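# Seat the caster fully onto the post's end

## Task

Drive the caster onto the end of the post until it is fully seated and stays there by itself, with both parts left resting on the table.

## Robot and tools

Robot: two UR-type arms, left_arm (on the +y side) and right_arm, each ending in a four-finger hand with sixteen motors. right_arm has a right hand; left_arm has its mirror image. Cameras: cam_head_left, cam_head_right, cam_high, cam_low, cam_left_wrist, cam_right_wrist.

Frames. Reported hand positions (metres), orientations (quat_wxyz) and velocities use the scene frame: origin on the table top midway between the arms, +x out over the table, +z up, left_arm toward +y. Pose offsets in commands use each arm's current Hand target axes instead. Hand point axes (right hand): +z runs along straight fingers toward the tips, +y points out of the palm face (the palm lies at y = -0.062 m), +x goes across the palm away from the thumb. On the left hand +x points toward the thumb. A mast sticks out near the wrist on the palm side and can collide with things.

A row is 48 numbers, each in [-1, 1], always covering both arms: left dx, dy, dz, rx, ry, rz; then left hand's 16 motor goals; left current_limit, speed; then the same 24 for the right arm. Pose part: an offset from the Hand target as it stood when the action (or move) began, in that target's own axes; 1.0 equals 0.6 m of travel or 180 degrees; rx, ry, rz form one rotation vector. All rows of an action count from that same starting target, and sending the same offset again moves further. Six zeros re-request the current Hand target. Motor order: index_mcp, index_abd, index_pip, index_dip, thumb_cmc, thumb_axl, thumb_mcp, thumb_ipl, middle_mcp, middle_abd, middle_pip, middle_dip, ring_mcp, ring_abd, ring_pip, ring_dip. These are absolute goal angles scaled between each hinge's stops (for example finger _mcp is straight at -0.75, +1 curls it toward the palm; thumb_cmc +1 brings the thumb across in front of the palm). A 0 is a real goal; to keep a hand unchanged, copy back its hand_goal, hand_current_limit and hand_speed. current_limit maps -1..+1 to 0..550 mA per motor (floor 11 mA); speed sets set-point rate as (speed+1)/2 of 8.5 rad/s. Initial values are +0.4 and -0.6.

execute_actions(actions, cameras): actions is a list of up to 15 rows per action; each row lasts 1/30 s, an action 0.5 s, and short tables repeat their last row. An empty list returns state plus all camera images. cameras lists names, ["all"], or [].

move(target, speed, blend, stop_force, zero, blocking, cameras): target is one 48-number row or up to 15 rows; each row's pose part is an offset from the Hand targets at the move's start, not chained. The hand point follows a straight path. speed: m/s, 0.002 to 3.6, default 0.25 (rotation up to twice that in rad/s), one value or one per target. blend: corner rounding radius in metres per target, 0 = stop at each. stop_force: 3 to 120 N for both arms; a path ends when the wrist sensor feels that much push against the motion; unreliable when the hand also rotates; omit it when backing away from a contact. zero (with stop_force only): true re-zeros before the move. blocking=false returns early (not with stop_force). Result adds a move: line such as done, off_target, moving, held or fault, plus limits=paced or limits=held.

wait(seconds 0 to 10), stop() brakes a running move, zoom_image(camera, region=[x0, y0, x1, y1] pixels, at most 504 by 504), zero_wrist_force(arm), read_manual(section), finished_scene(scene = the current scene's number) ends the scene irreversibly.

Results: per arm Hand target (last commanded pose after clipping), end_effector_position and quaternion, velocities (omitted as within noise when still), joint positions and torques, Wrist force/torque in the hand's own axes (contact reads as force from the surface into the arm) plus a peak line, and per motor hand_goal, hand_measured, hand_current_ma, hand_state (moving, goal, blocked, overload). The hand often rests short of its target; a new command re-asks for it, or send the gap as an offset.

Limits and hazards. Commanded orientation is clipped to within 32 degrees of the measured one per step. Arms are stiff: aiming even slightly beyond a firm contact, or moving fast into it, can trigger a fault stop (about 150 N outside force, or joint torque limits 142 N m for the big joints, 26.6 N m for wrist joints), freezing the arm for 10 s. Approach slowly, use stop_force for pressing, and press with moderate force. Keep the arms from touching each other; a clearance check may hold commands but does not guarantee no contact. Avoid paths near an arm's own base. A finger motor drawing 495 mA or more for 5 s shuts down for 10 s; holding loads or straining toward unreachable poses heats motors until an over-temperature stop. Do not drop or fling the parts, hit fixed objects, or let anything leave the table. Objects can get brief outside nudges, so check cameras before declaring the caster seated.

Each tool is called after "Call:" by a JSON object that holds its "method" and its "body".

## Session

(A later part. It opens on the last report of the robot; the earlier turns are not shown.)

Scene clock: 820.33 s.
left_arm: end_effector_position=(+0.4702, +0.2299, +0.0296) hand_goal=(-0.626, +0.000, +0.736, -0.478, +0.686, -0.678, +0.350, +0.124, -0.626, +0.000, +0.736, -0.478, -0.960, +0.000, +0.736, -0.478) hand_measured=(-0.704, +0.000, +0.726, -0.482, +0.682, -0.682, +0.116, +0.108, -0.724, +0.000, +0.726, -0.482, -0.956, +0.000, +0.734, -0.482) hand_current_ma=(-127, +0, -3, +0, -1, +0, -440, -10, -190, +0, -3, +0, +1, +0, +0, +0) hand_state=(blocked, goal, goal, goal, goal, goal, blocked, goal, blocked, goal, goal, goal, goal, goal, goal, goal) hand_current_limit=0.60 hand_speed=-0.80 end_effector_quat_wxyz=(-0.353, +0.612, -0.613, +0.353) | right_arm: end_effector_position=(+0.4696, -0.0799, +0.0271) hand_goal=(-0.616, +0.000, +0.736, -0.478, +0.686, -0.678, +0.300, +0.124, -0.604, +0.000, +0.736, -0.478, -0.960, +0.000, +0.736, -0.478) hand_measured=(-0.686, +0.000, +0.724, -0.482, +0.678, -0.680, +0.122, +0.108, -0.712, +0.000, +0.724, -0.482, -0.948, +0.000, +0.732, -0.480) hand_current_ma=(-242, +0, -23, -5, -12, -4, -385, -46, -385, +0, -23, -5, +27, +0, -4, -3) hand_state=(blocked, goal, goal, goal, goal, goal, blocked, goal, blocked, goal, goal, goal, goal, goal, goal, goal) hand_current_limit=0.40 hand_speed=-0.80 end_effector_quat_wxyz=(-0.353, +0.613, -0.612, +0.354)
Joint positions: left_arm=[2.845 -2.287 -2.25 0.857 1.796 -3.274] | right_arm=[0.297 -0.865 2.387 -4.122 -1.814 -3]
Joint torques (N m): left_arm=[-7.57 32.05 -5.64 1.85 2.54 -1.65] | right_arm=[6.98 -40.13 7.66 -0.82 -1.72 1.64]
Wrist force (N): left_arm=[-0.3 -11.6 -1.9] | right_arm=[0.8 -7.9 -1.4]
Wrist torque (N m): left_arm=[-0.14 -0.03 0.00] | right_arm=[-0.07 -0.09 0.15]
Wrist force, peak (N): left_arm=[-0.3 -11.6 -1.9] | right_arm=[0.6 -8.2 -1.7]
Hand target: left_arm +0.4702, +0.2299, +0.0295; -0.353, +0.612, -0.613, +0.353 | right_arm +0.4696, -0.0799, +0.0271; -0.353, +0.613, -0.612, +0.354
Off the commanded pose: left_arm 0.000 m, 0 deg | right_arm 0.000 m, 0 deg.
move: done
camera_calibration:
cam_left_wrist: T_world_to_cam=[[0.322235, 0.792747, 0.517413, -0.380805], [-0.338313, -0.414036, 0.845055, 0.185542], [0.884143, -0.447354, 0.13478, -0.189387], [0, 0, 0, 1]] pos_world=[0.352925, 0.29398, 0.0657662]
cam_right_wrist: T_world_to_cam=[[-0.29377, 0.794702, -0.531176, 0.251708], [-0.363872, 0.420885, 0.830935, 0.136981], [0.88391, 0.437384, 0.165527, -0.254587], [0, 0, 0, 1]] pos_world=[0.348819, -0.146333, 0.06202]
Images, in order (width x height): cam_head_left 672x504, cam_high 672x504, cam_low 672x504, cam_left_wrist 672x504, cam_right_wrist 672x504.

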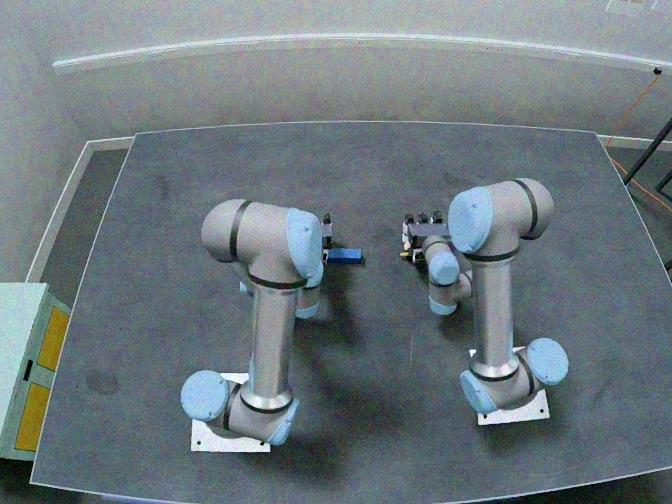

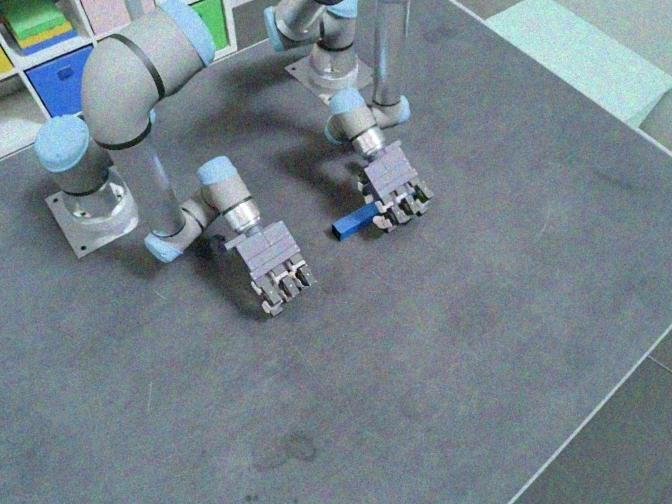

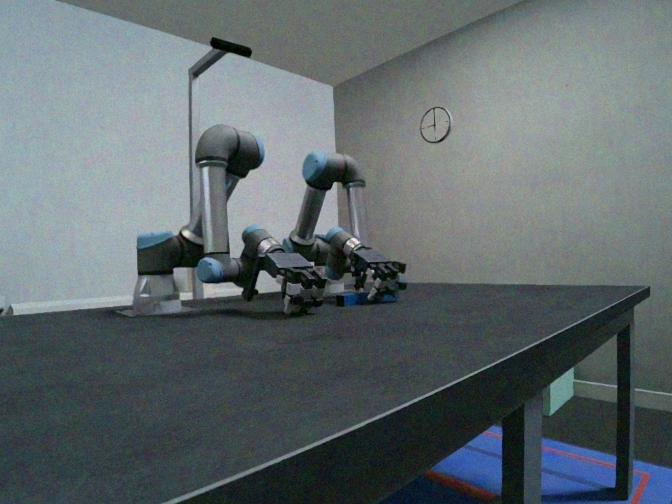

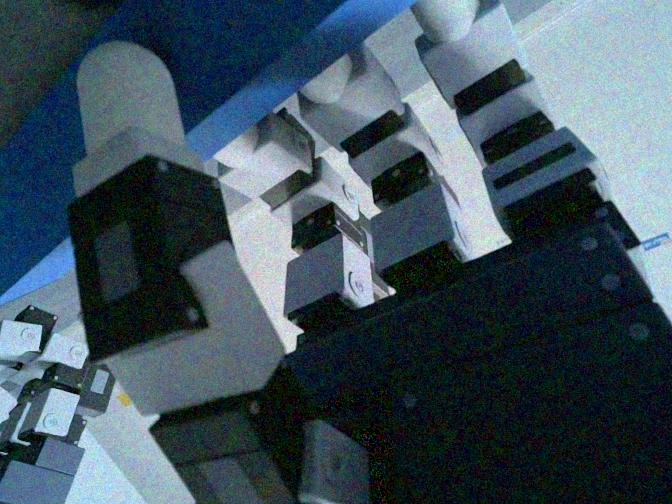

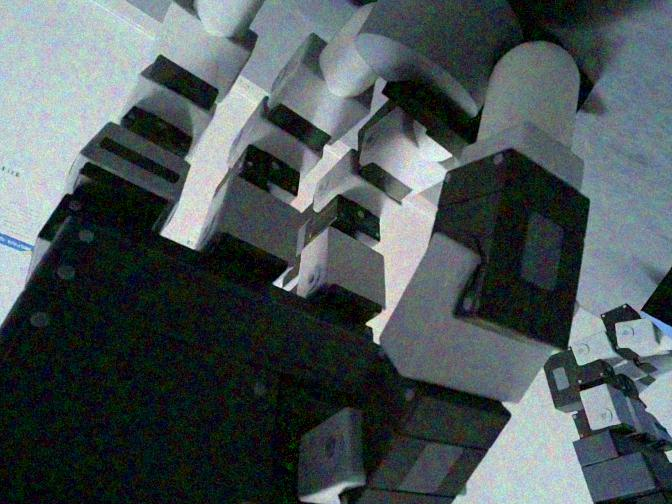

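Call:
{"method": "move", "body": {"target": [0,0,0,0,0,0,-0.626,0,0.737,-0.478,0.686,-0.677,0.35,0.124,-0.626,0,0.737,-0.478,-0.959,0,0.737,-0.478,0.6,-0.8,-0.15,0.0079,-0.0137,0,0,0,-0.616,0,0.737,-0.478,0.686,-0.677,0.30,0.124,-0.603,0,0.737,-0.478,-0.959,0,0.737,-0.478,0.4,-0.8], "speed": 0.06, "cameras": ["all"]}}

Call:
{"method": "zoom_image", "body": {"camera": "cam_head_left", "region": [320, 235, 410, 275]}}

Call:
{"method": "zoom_image", "body": {"camera": "cam_head_right", "region": [320, 235, 410, 275]}}

Call:
{"method": "zoom_image", "body": {"camera": "cam_high", "region": [280, 190, 400, 280]}}

Call:
{"method": "zoom_image", "body": {"camera": "cam_low", "region": [290, 250, 390, 320]}}

Call:
{"method": "zoom_image", "body": {"camera": "cam_left_wrist", "region": [0, 200, 200, 400]}}

Call:
{"method": "zoom_image", "body": {"camera": "cam_right_wrist", "region": [472, 150, 672, 350]}}

Scene clock: 859.73 s.
left_arm: end_effector_position=(+0.4702, +0.2299, +0.0295) hand_goal=(-0.626, +0.000, +0.736, -0.478, +0.686, -0.678, +0.350, +0.124, -0.626, +0.000, +0.736, -0.478, -0.960, +0.000, +0.736, -0.478) hand_measured=(-0.704, +0.000, +0.726, -0.482, +0.682, -0.682, +0.116, +0.108, -0.724, +0.000, +0.726, -0.482, -0.956, +0.000, +0.734, -0.482) hand_current_ma=(-127, +0, -3, +0, -1, +0, -440, -10, -190, +0, -3, +0, +1, +0, +0, +0) hand_state=(blocked, goal, goal, goal, goal, goal, blocked, goal, blocked, goal, goal, goal, goal, goal, goal, goal) hand_current_limit=0.60 hand_speed=-0.80 end_effector_quat_wxyz=(-0.353, +0.612, -0.613, +0.353) | right_arm: end_effector_position=(+0.4601, +0.0100, +0.0269) hand_goal=(-0.616, +0.000, +0.736, -0.478, +0.686, -0.678, +0.300, +0.124, -0.604, +0.000, +0.736, -0.478, -0.960, +0.000, +0.736, -0.478) hand_measured=(-0.672, +0.000, +0.722, -0.482, +0.688, -0.678, +0.122, +0.104, -0.712, +0.000, +0.724, -0.478, -0.948, +0.000, +0.732, -0.480) hand_current_ma=(-178, +0, -30, -6, +1, +0, -385, -67, -385, +0, -24, -1, +27, +0, -4, -3) hand_state=(blocked, goal, goal, goal, goal, goal, blocked, blocked, blocked, goal, goal, goal, goal, goal, goal, goal) hand_current_limit=0.40 hand_speed=-0.80 end_effector_quat_wxyz=(-0.353, +0.613, -0.612, +0.354)
Joint positions: left_arm=[2.845 -2.287 -2.25 0.857 1.796 -3.274] | right_arm=[0.529 -0.853 2.248 -3.951 -2.01 -2.869]
Joint torques (N m): left_arm=[-1.48 22.03 8.78 2.53 -2.22 1.11] | right_arm=[7.67 -23.68 -19.41 1.57 -0.93 2.31]
Wrist force (N): left_arm=[-0.3 -11.3 -2.1] | right_arm=[3.9 -8.7 -3.8]
Wrist torque (N m): left_arm=[-0.08 -0.05 0.00] | right_arm=[-0.07 -0.10 0.09]
Wrist force, peak (N): left_arm=[-0.5 -11.6 -2.2] | right_arm=[3.9 -8.7 -3.8]
Hand target: left_arm +0.4702, +0.2299, +0.0295; -0.353, +0.612, -0.613, +0.353 | right_arm +0.4601, +0.0101, +0.0269; -0.353, +0.613, -0.612, +0.354
Off the commanded pose: left_arm 0.000 m, 0 deg | right_arm 0.000 m, 0 deg.
move: done
camera_calibration:
cam_left_wrist: T_world_to_cam=[[0.322235, 0.792747, 0.517413, -0.380753], [-0.338313, -0.414036, 0.845055, 0.185626], [0.884143, -0.447354, 0.13478, -0.189374], [0, 0, 0, 1]] pos_world=[0.352925, 0.29398, 0.0656662]
cam_right_wrist: T_world_to_cam=[[-0.293797, 0.794689, -0.531181, 0.177346], [-0.363905, 0.420868, 0.830929, 0.0958265], [0.883887, 0.437424, 0.165541, -0.28538], [0, 0, 0, 1]] pos_world=[0.339219, -0.0564336, 0.06182]

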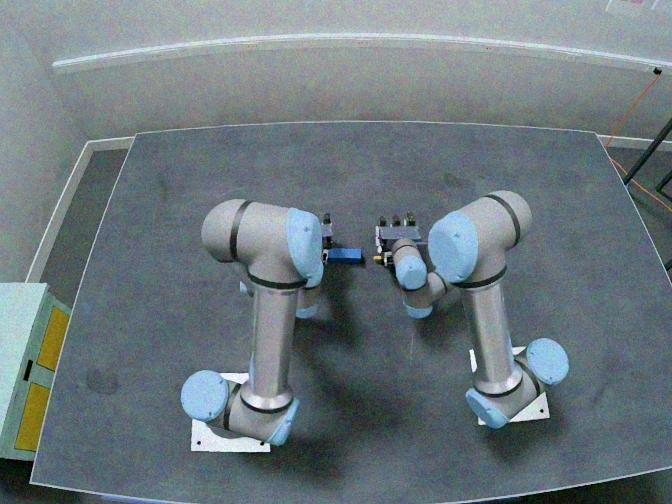

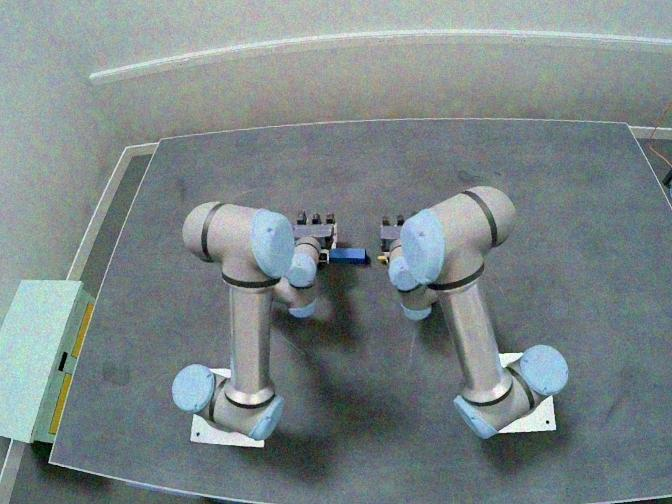

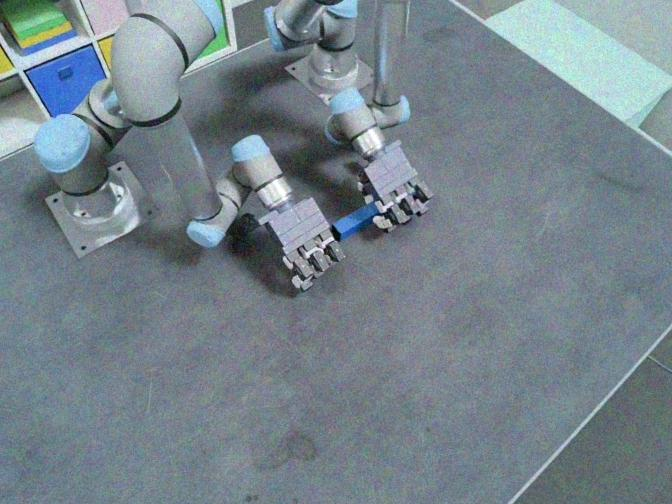

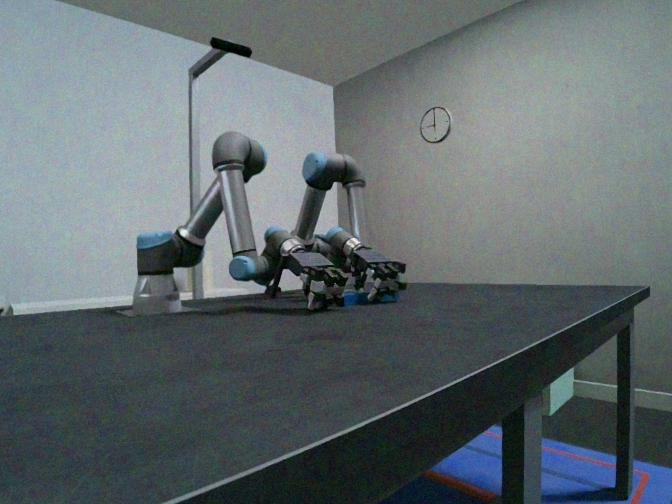

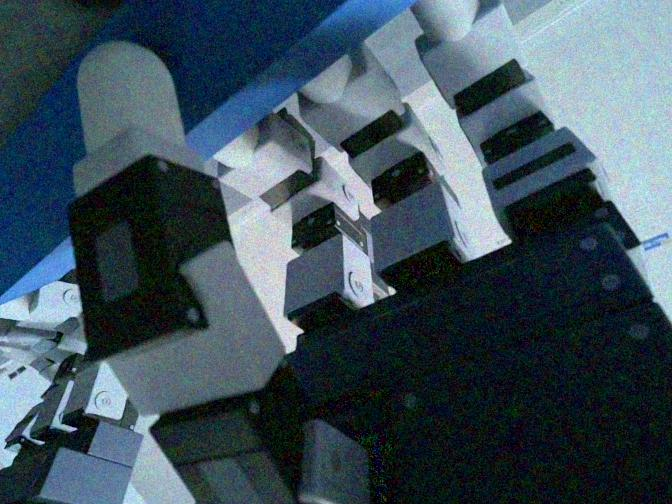

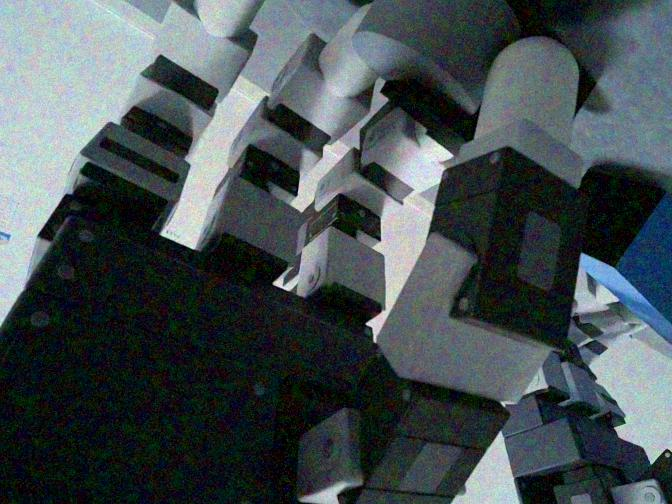

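Scaled by 5.600 from the camera's 672x504 image, which has a finer 960x720 frame.

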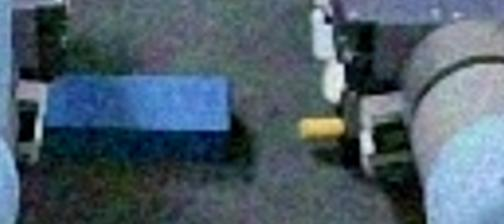

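Scaled by 5.600 from the camera's 672x504 image, which has a finer 960x720 frame.

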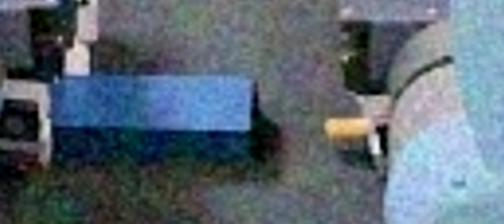

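Scaled by 4.200 from the camera's 672x504 image, which has a finer 960x720 frame.

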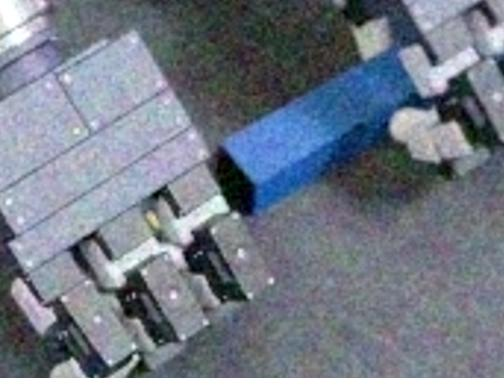

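Scaled by 5.040 from the camera's 672x504 image, which has a finer 960x720 frame.

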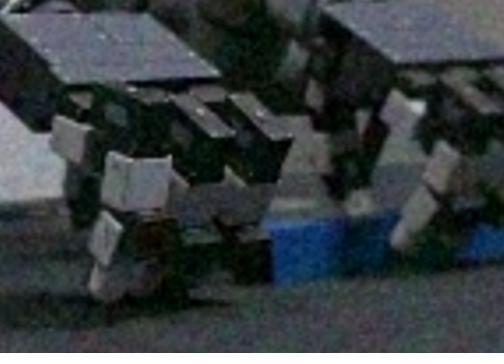

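Scaled by 2.520 from the camera's 672x504 image, which has a finer 960x720 frame.

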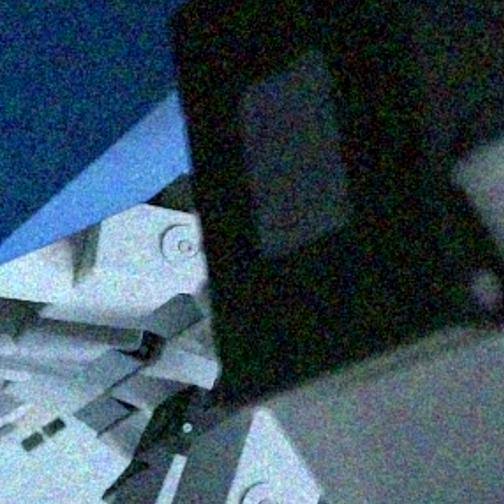

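Scaled by 2.520 from the camera's 672x504 image, which has a finer 960x720 frame.

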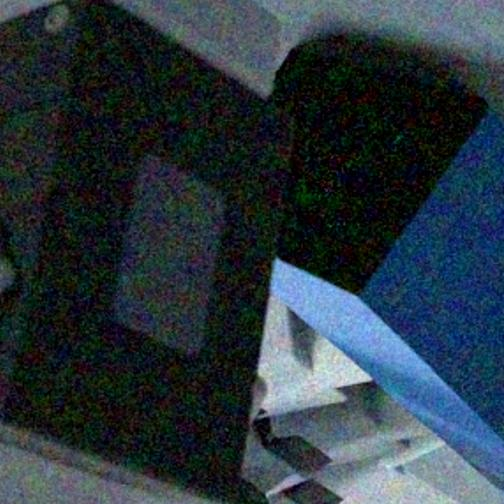

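Call:
{"method": "zoom_image", "body": {"camera": "cam_head_left", "region": [345, 240, 390, 275]}}

Call:
{"method": "zoom_image", "body": {"camera": "cam_head_right", "region": [350, 240, 395, 275]}}

Scaled by 11.200 from the camera's 672x504 image, which has a finer 960x720 frame.

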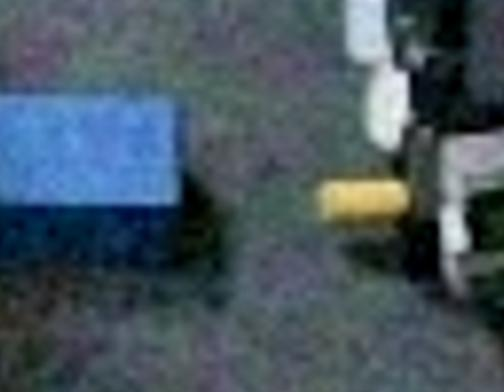

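Scaled by 11.200 from the camera's 672x504 image, which has a finer 960x720 frame.

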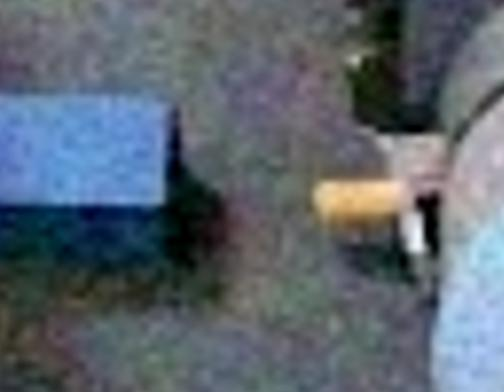

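Call:
{"method": "move", "body": {"target": [0,0,0,0,0,0,-0.626,0,0.737,-0.478,0.686,-0.677,0.35,0.124,-0.626,0,0.737,-0.478,-0.959,0,0.737,-0.478,0.6,-0.8,-0.05,-0.005,0.0087,0,0,0,-0.616,0,0.737,-0.478,0.686,-0.677,0.30,0.124,-0.603,0,0.737,-0.478,-0.959,0,0.737,-0.478,0.4,-0.8], "speed": 0.05, "cameras": ["all"]}}

Call:
{"method": "zoom_image", "body": {"camera": "cam_head_left", "region": [345, 240, 390, 275]}}

Call:
{"method": "zoom_image", "body": {"camera": "cam_head_right", "region": [350, 240, 395, 275]}}

Call:
{"method": "zoom_image", "body": {"camera": "cam_high", "region": [300, 210, 360, 255]}}

Call:
{"method": "zoom_image", "body": {"camera": "cam_low", "region": [310, 270, 370, 315]}}

Scene clock: 905.13 s.
left_arm: end_effector_position=(+0.4702, +0.2299, +0.0295) hand_goal=(-0.626, +0.000, +0.736, -0.478, +0.686, -0.678, +0.350, +0.124, -0.626, +0.000, +0.736, -0.478, -0.960, +0.000, +0.736, -0.478) hand_measured=(-0.704, +0.000, +0.726, -0.482, +0.682, -0.682, +0.116, +0.108, -0.724, +0.000, +0.726, -0.482, -0.956, +0.000, +0.734, -0.482) hand_current_ma=(-127, +0, -3, +0, -1, +0, -440, -10, -190, +0, -3, +0, +1, +0, +0, +0) hand_state=(blocked, goal, goal, goal, goal, goal, blocked, goal, blocked, goal, goal, goal, goal, goal, goal, goal) hand_current_limit=0.60 hand_speed=-0.80 end_effector_quat_wxyz=(-0.353, +0.612, -0.613, +0.353) | right_arm: end_effector_position=(+0.4661, +0.0400, +0.0268) hand_goal=(-0.616, +0.000, +0.736, -0.478, +0.686, -0.678, +0.300, +0.124, -0.604, +0.000, +0.736, -0.478, -0.960, +0.000, +0.736, -0.478) hand_measured=(-0.668, +0.000, +0.722, -0.482, +0.688, -0.678, +0.122, +0.102, -0.712, +0.000, +0.724, -0.478, -0.948, +0.000, +0.732, -0.480) hand_current_ma=(-167, +0, -30, -7, +4, +0, -385, -73, -385, +0, -24, +1, +27, +0, -4, -3) hand_state=(blocked, goal, goal, goal, goal, goal, blocked, blocked, blocked, goal, goal, goal, goal, goal, goal, goal) hand_current_limit=0.40 hand_speed=-0.80 end_effector_quat_wxyz=(-0.353, +0.613, -0.612, +0.354)
Joint positions: left_arm=[2.845 -2.287 -2.25 0.857 1.796 -3.274] | right_arm=[0.583 -0.839 2.176 -3.878 -2.055 -2.835]
Joint torques (N m): left_arm=[0.38 21.73 15.43 2.63 -2.23 1.19] | right_arm=[9 -25.8 -20.17 1.29 -1.09 2.66]
Wrist force (N): left_arm=[-0.5 -11.4 -2.0] | right_arm=[4.2 -8.2 -4.3]
Wrist torque (N m): left_arm=[-0.12 -0.01 -0.02] | right_arm=[-0.08 -0.14 0.09]
Wrist force, peak (N): left_arm=[-0.4 -11.6 -2.0] | right_arm=[4.2 -8.6 -4.7]
Hand target: left_arm +0.4702, +0.2299, +0.0295; -0.353, +0.612, -0.613, +0.353 | right_arm +0.4661, +0.0401, +0.0268; -0.353, +0.613, -0.612, +0.354
Off the commanded pose: left_arm 0.000 m, 0 deg | right_arm 0.000 m, 0 deg.
move: done
camera_calibration:
cam_left_wrist: T_world_to_cam=[[0.322235, 0.792747, 0.517413, -0.380753], [-0.338313, -0.414036, 0.845055, 0.185626], [0.884143, -0.447354, 0.13478, -0.189374], [0, 0, 0, 1]] pos_world=[0.352925, 0.29398, 0.0656662]
cam_right_wrist: T_world_to_cam=[[-0.29377, 0.794702, -0.531176, 0.15518], [-0.363872, 0.420885, 0.830935, 0.0853306], [0.88391, 0.437384, 0.165527, -0.303857], [0, 0, 0, 1]] pos_world=[0.345219, -0.0263335, 0.06182]

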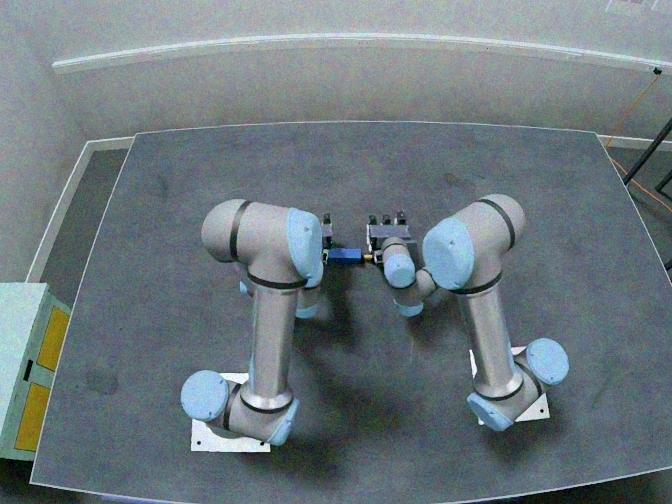

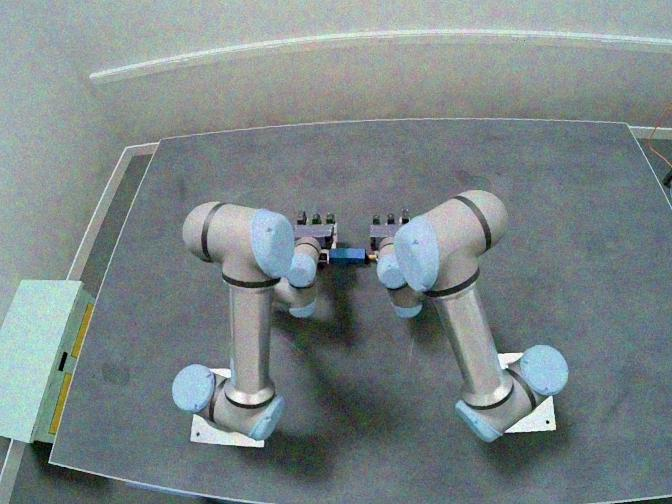

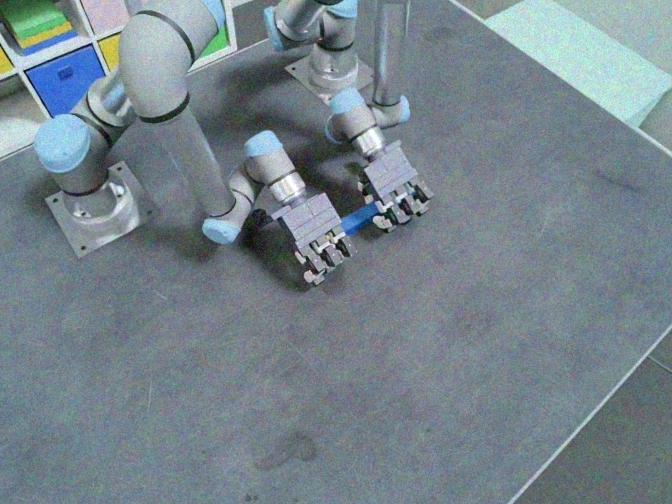

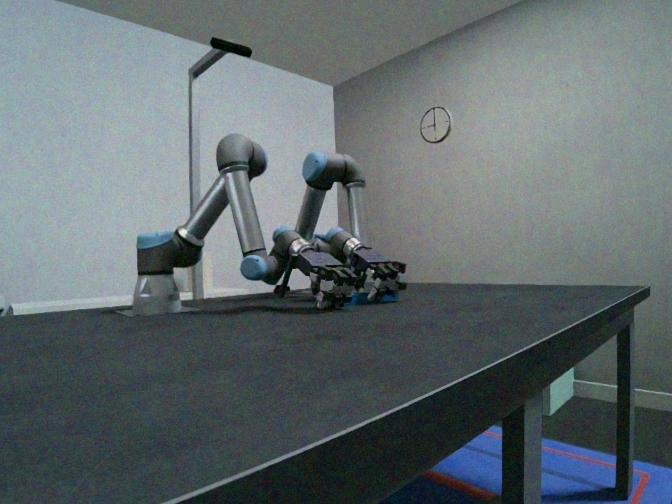

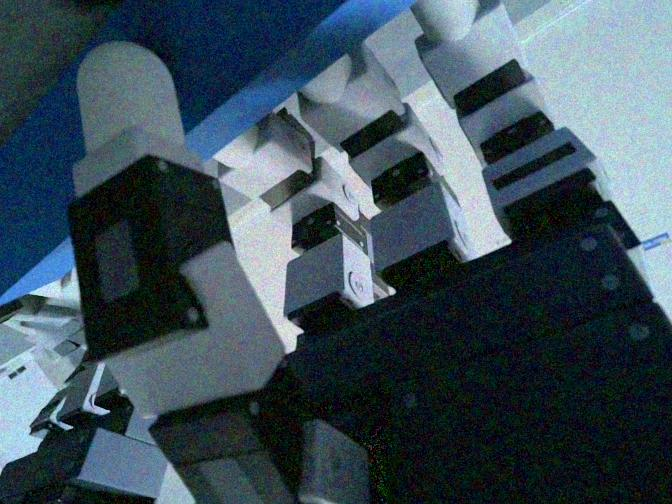

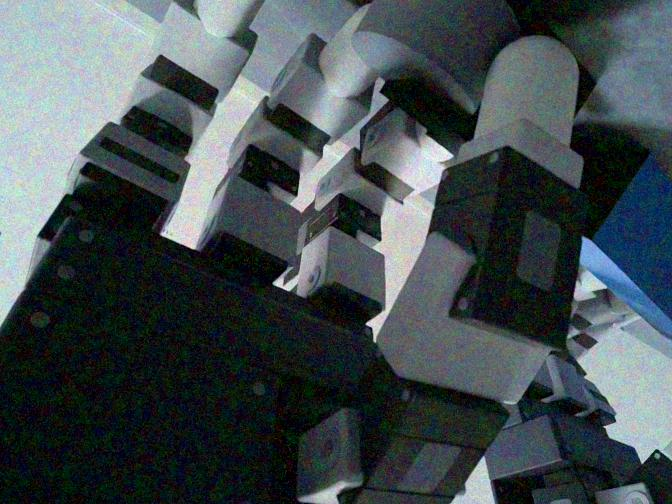

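Scaled by 11.200 from the camera's 672x504 image, which has a finer 960x720 frame.

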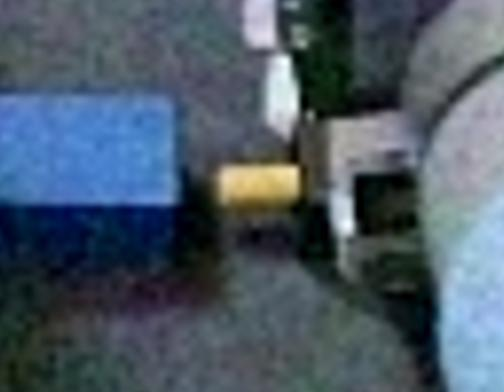

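Scaled by 11.200 from the camera's 672x504 image, which has a finer 960x720 frame.

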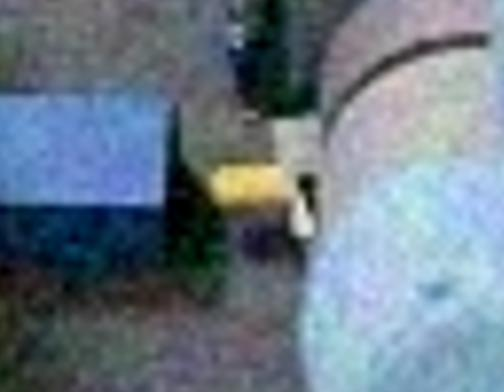

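Scaled by 8.400 from the camera's 672x504 image, which has a finer 960x720 frame.

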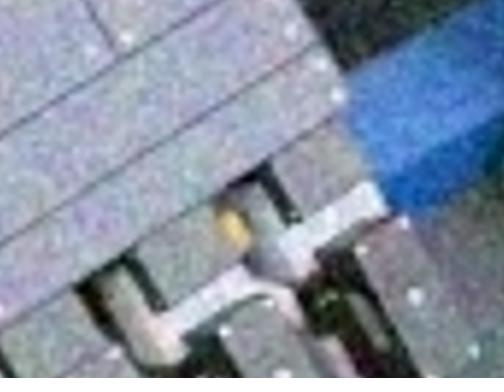

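Scaled by 8.400 from the camera's 672x504 image, which has a finer 960x720 frame.

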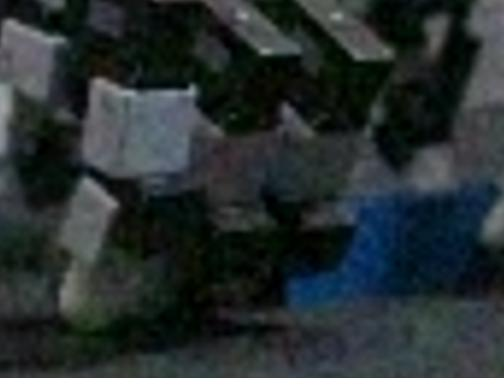

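Call:
{"method": "move", "body": {"target": [0,0,0,0,0,0,-0.626,0,0.737,-0.478,0.686,-0.677,0.35,0.124,-0.626,0,0.737,-0.478,-0.959,0,0.737,-0.478,0.6,-0.8,-0.06,-0.0004,0.0007,0,0,0,-0.616,0,0.737,-0.478,0.686,-0.677,0.30,0.124,-0.603,0,0.737,-0.478,-0.959,0,0.737,-0.478,0.4,-0.8], "speed": 0.012, "stop_force": 7, "cameras": ["cam_head_left","cam_head_right","cam_low","cam_high"]}}

Call:
{"method": "zoom_image", "body": {"camera": "cam_head_left", "region": [345, 240, 390, 275]}}

Call:
{"method": "zoom_image", "body": {"camera": "cam_head_right", "region": [350, 240, 395, 275]}}

Scene clock: 920.57 s.
left_arm: end_effector_position=(+0.4702, +0.2299, +0.0295) hand_goal=(-0.626, +0.000, +0.736, -0.478, +0.686, -0.678, +0.350, +0.124, -0.626, +0.000, +0.736, -0.478, -0.960, +0.000, +0.736, -0.478) hand_measured=(-0.690, +0.000, +0.716, -0.486, +0.708, -0.660, +0.116, +0.100, -0.708, +0.000, +0.710, -0.490, -0.956, +0.000, +0.734, -0.482) hand_current_ma=(-88, +0, -10, -2, +12, +11, -440, -24, -140, +0, -15, -4, +1, +0, +0, +0) hand_state=(blocked, goal, blocked, goal, blocked, goal, blocked, blocked, blocked, goal, blocked, goal, goal, goal, goal, goal) hand_current_limit=0.60 hand_speed=-0.80 end_effector_quat_wxyz=(-0.353, +0.612, -0.613, +0.353) | right_arm: end_effector_position=(+0.4666, +0.0761, +0.0268) hand_goal=(-0.616, +0.000, +0.736, -0.478, +0.686, -0.678, +0.300, +0.124, -0.604, +0.000, +0.736, -0.478, -0.960, +0.000, +0.736, -0.478) hand_measured=(-0.644, +0.000, +0.720, -0.484, +0.738, -0.646, +0.122, +0.088, -0.692, +0.000, +0.704, -0.492, -0.948, +0.000, +0.732, -0.480) hand_current_ma=(-75, +0, -35, -10, +153, +103, -385, -142, -325, +0, -85, -29, +27, +0, -4, -3) hand_state=(blocked, goal, goal, goal, blocked, blocked, blocked, blocked, blocked, goal, blocked, goal, goal, goal, goal, goal) hand_current_limit=0.40 hand_speed=-0.80 end_effector_quat_wxyz=(-0.353, +0.613, -0.612, +0.354)
Joint positions: left_arm=[2.845 -2.287 -2.25 0.857 1.796 -3.274] | right_arm=[0.649 -0.822 2.1 -3.797 -2.11 -2.791]
Joint torques (N m): left_arm=[0.23 30.45 15.57 1.9 -2.28 0.16] | right_arm=[11.41 -33.03 -26.65 -0.6 -0.53 2.83]
Wrist force (N): left_arm=[-6.3 -2.7 1.2] | right_arm=[8.3 -0.9 -0.1]
Wrist torque (N m): left_arm=[0.06 -0.07 0.01] | right_arm=[0.04 -0.08 0.09]
Wrist force, peak (N): left_arm=[-4.0 -12.2 -3.1] | right_arm=[6.3 -9.0 -3.3]
Hand target: left_arm +0.4702, +0.2299, +0.0295; -0.353, +0.612, -0.613, +0.353 | right_arm +0.4666, +0.0761, +0.0268; -0.353, +0.613, -0.612, +0.354
Off the commanded pose: left_arm 0.000 m, 0 deg | right_arm 0.000 m, 0 deg.
move: done
Images, in order (width x height): cam_head_left 672x504, cam_head_right 672x504, cam_high 672x504, cam_low 672x504.

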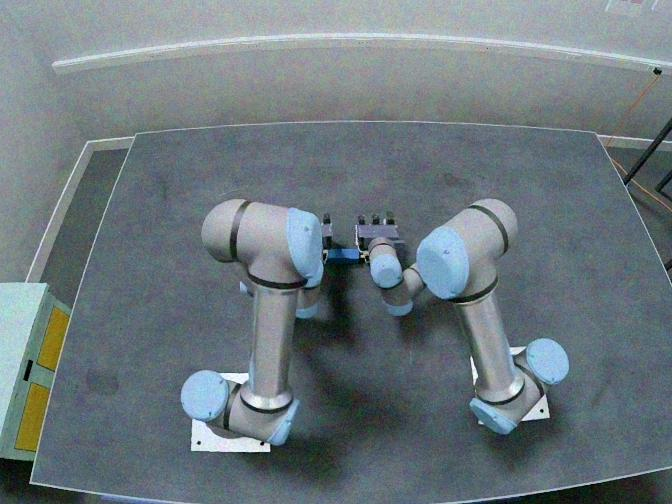

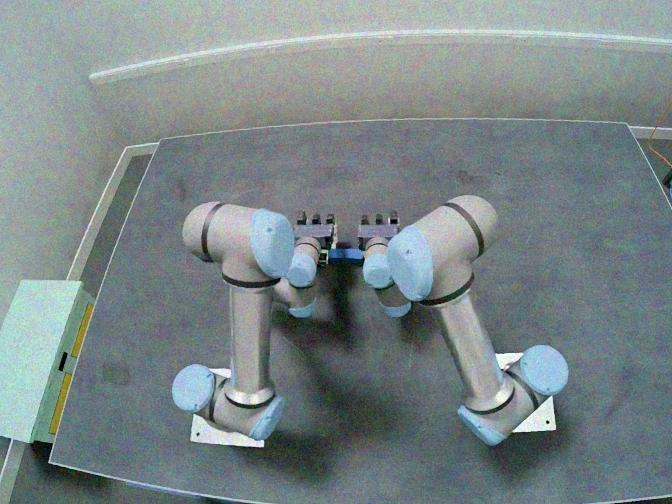

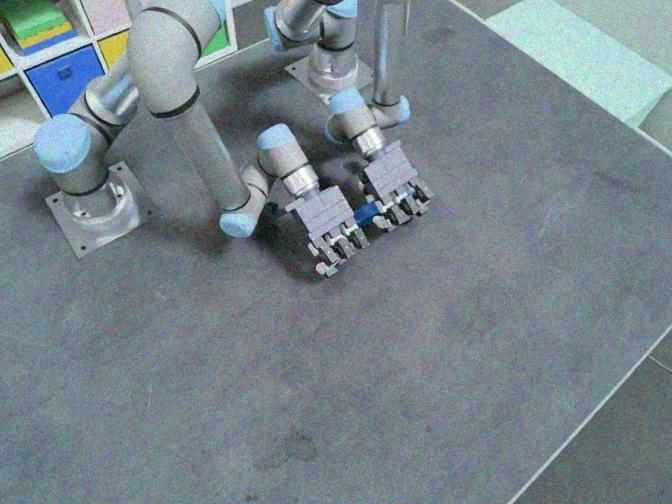

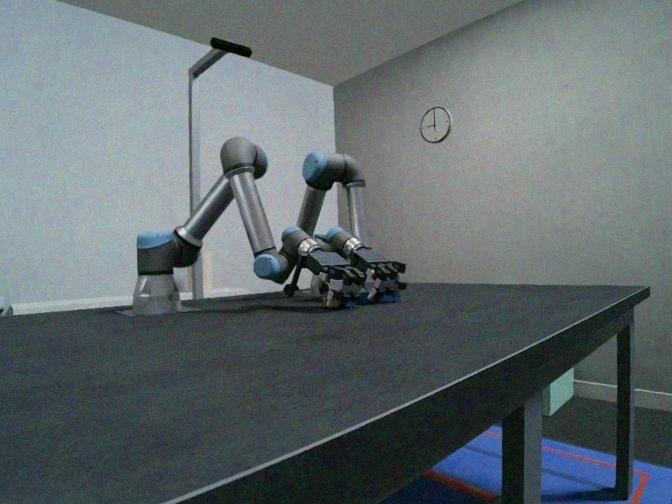

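Scaled by 11.200 from the camera's 672x504 image, which has a finer 960x720 frame.

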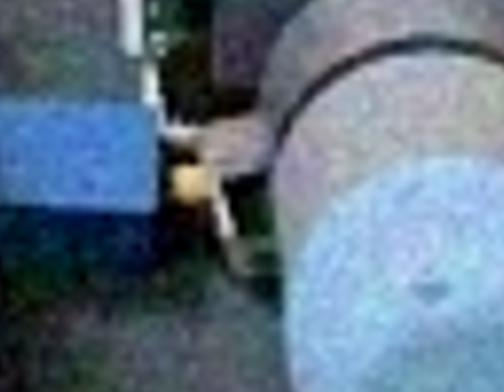

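Scaled by 11.200 from the camera's 672x504 image, which has a finer 960x720 frame.

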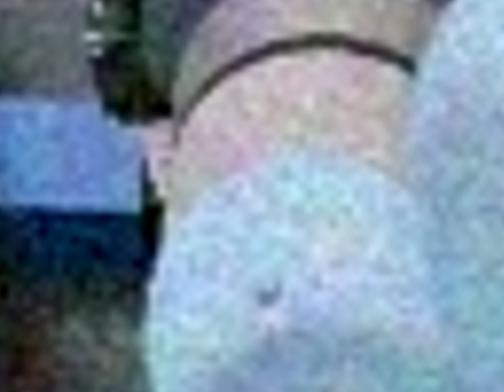

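Call:
{"method": "zoom_image", "body": {"camera": "cam_high", "region": [320, 190, 390, 250]}}

Call:
{"method": "zoom_image", "body": {"camera": "cam_low", "region": [320, 270, 380, 315]}}

Call:
{"method": "zoom_image", "body": {"camera": "cam_head_left", "region": [320, 235, 410, 275]}}

Scaled by 7.200 from the camera's 672x504 image, which has a finer 960x720 frame.

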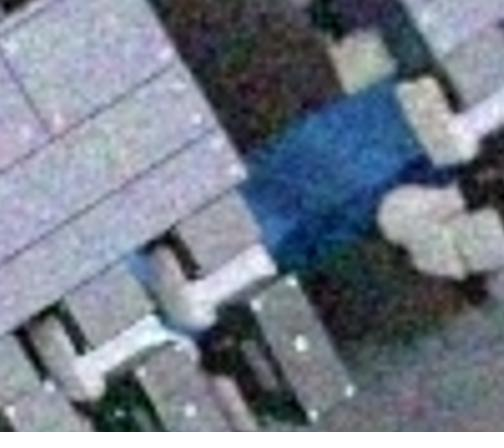

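Scaled by 8.400 from the camera's 672x504 image, which has a finer 960x720 frame.

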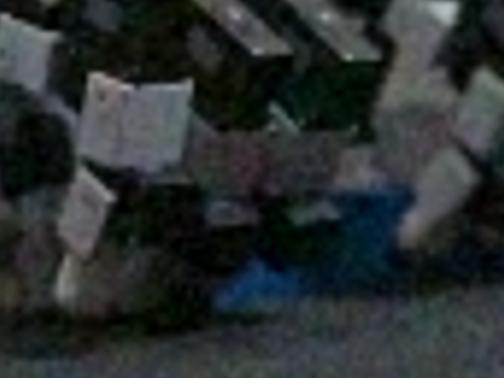

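Scaled by 5.600 from the camera's 672x504 image, which has a finer 960x720 frame.

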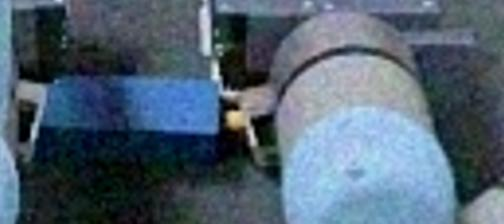

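Call:
{"method": "move", "body": {"target": [0,0,0,0,0,0,-0.626,0,0.737,-0.478,0.686,-0.677,0.35,0.124,-0.626,0,0.737,-0.478,-0.959,0,0.737,-0.478,0.6,-0.8,-0.0133,0,0,0,0,0,-0.616,0,0.737,-0.478,0.686,-0.677,0.30,0.124,-0.603,0,0.737,-0.478,-0.959,0,0.737,-0.478,0.4,-0.8], "speed": 0.012, "stop_force": 10, "cameras": ["cam_head_left","cam_high"]}}

Call:
{"method": "zoom_image", "body": {"camera": "cam_head_left", "region": [345, 240, 390, 275]}}

Call:
{"method": "zoom_image", "body": {"camera": "cam_high", "region": [320, 190, 390, 250]}}

Scene clock: 946.43 s.
left_arm: end_effector_position=(+0.4702, +0.2299, +0.0295) hand_goal=(-0.626, +0.000, +0.736, -0.478, +0.686, -0.678, +0.350, +0.124, -0.626, +0.000, +0.736, -0.478, -0.960, +0.000, +0.736, -0.478) hand_measured=(-0.684, +0.000, +0.716, -0.486, +0.732, -0.640, +0.116, +0.092, -0.700, +0.000, +0.710, -0.490, -0.956, +0.000, +0.734, -0.482) hand_current_ma=(-77, +0, -10, -2, +46, +42, -440, -41, -119, +0, -15, -4, +1, +0, +0, +0) hand_state=(blocked, goal, blocked, goal, blocked, blocked, blocked, blocked, blocked, goal, blocked, goal, goal, goal, goal, goal) hand_current_limit=0.60 hand_speed=-0.80 end_effector_quat_wxyz=(-0.353, +0.612, -0.613, +0.353) | right_arm: end_effector_position=(+0.4666, +0.0840, +0.0268) hand_goal=(-0.616, +0.000, +0.736, -0.478, +0.686, -0.678, +0.300, +0.124, -0.604, +0.000, +0.736, -0.478, -0.960, +0.000, +0.736, -0.478) hand_measured=(-0.646, +0.000, +0.720, -0.484, +0.738, -0.646, +0.122, +0.088, -0.692, +0.000, +0.702, -0.492, -0.948, +0.000, +0.732, -0.480) hand_current_ma=(-83, +0, -35, -10, +153, +103, -385, -142, -325, +0, -86, -29, +27, +0, -4, -3) hand_state=(blocked, goal, goal, goal, blocked, blocked, blocked, blocked, blocked, goal, blocked, goal, goal, goal, goal, goal) hand_current_limit=0.40 hand_speed=-0.80 end_effector_quat_wxyz=(-0.353, +0.613, -0.612, +0.354)
Joint positions: left_arm=[2.845 -2.287 -2.25 0.857 1.796 -3.274] | right_arm=[0.663 -0.818 2.082 -3.779 -2.121 -2.782]
Joint torques (N m): left_arm=[0.35 36.29 15.44 2.6 -2.19 -2.37] | right_arm=[11.28 -33.07 -26.45 -0.63 -0.04 3.01]
Wrist force (N): left_arm=[-7.5 -1.2 1.6] | right_arm=[9.4 -2.2 -0.2]
Wrist torque (N m): left_arm=[0.10 -0.07 0.05] | right_arm=[0.03 0.00 0.08]
Wrist force, peak (N): left_arm=[-7.7 -1.4 1.6] | right_arm=[10.1 -2.1 -0.2]
Hand target: left_arm +0.4702, +0.2299, +0.0295; -0.353, +0.612, -0.613, +0.353 | right_arm +0.4666, +0.0840, +0.0268; -0.353, +0.613, -0.612, +0.354
Off the commanded pose: left_arm 0.000 m, 0 deg | right_arm 0.000 m, 0 deg.
move: done
Images, in order (width x height): cam_head_left 672x504, cam_high 672x504.

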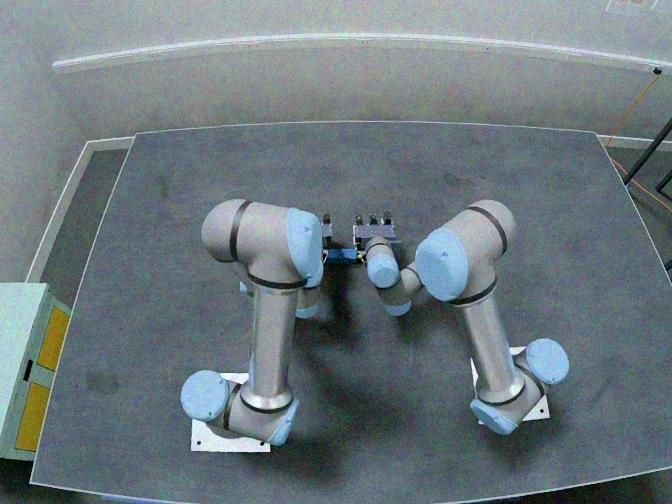

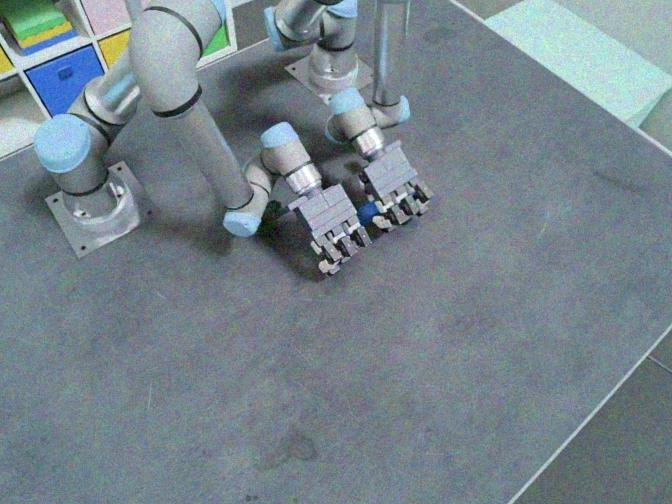

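Scaled by 11.200 from the camera's 672x504 image, which has a finer 960x720 frame.

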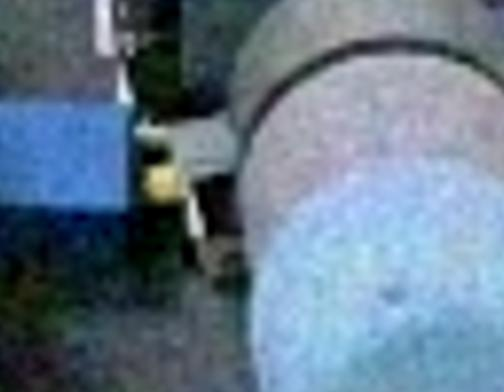

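Scaled by 7.200 from the camera's 672x504 image, which has a finer 960x720 frame.

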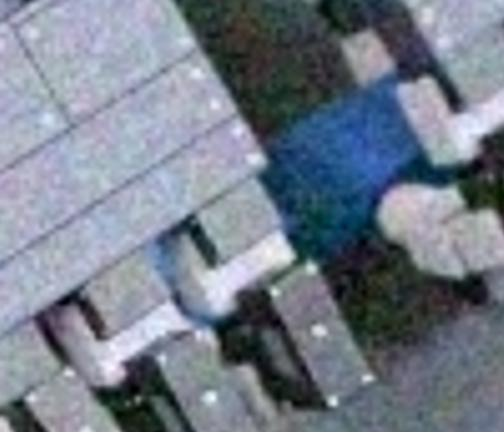

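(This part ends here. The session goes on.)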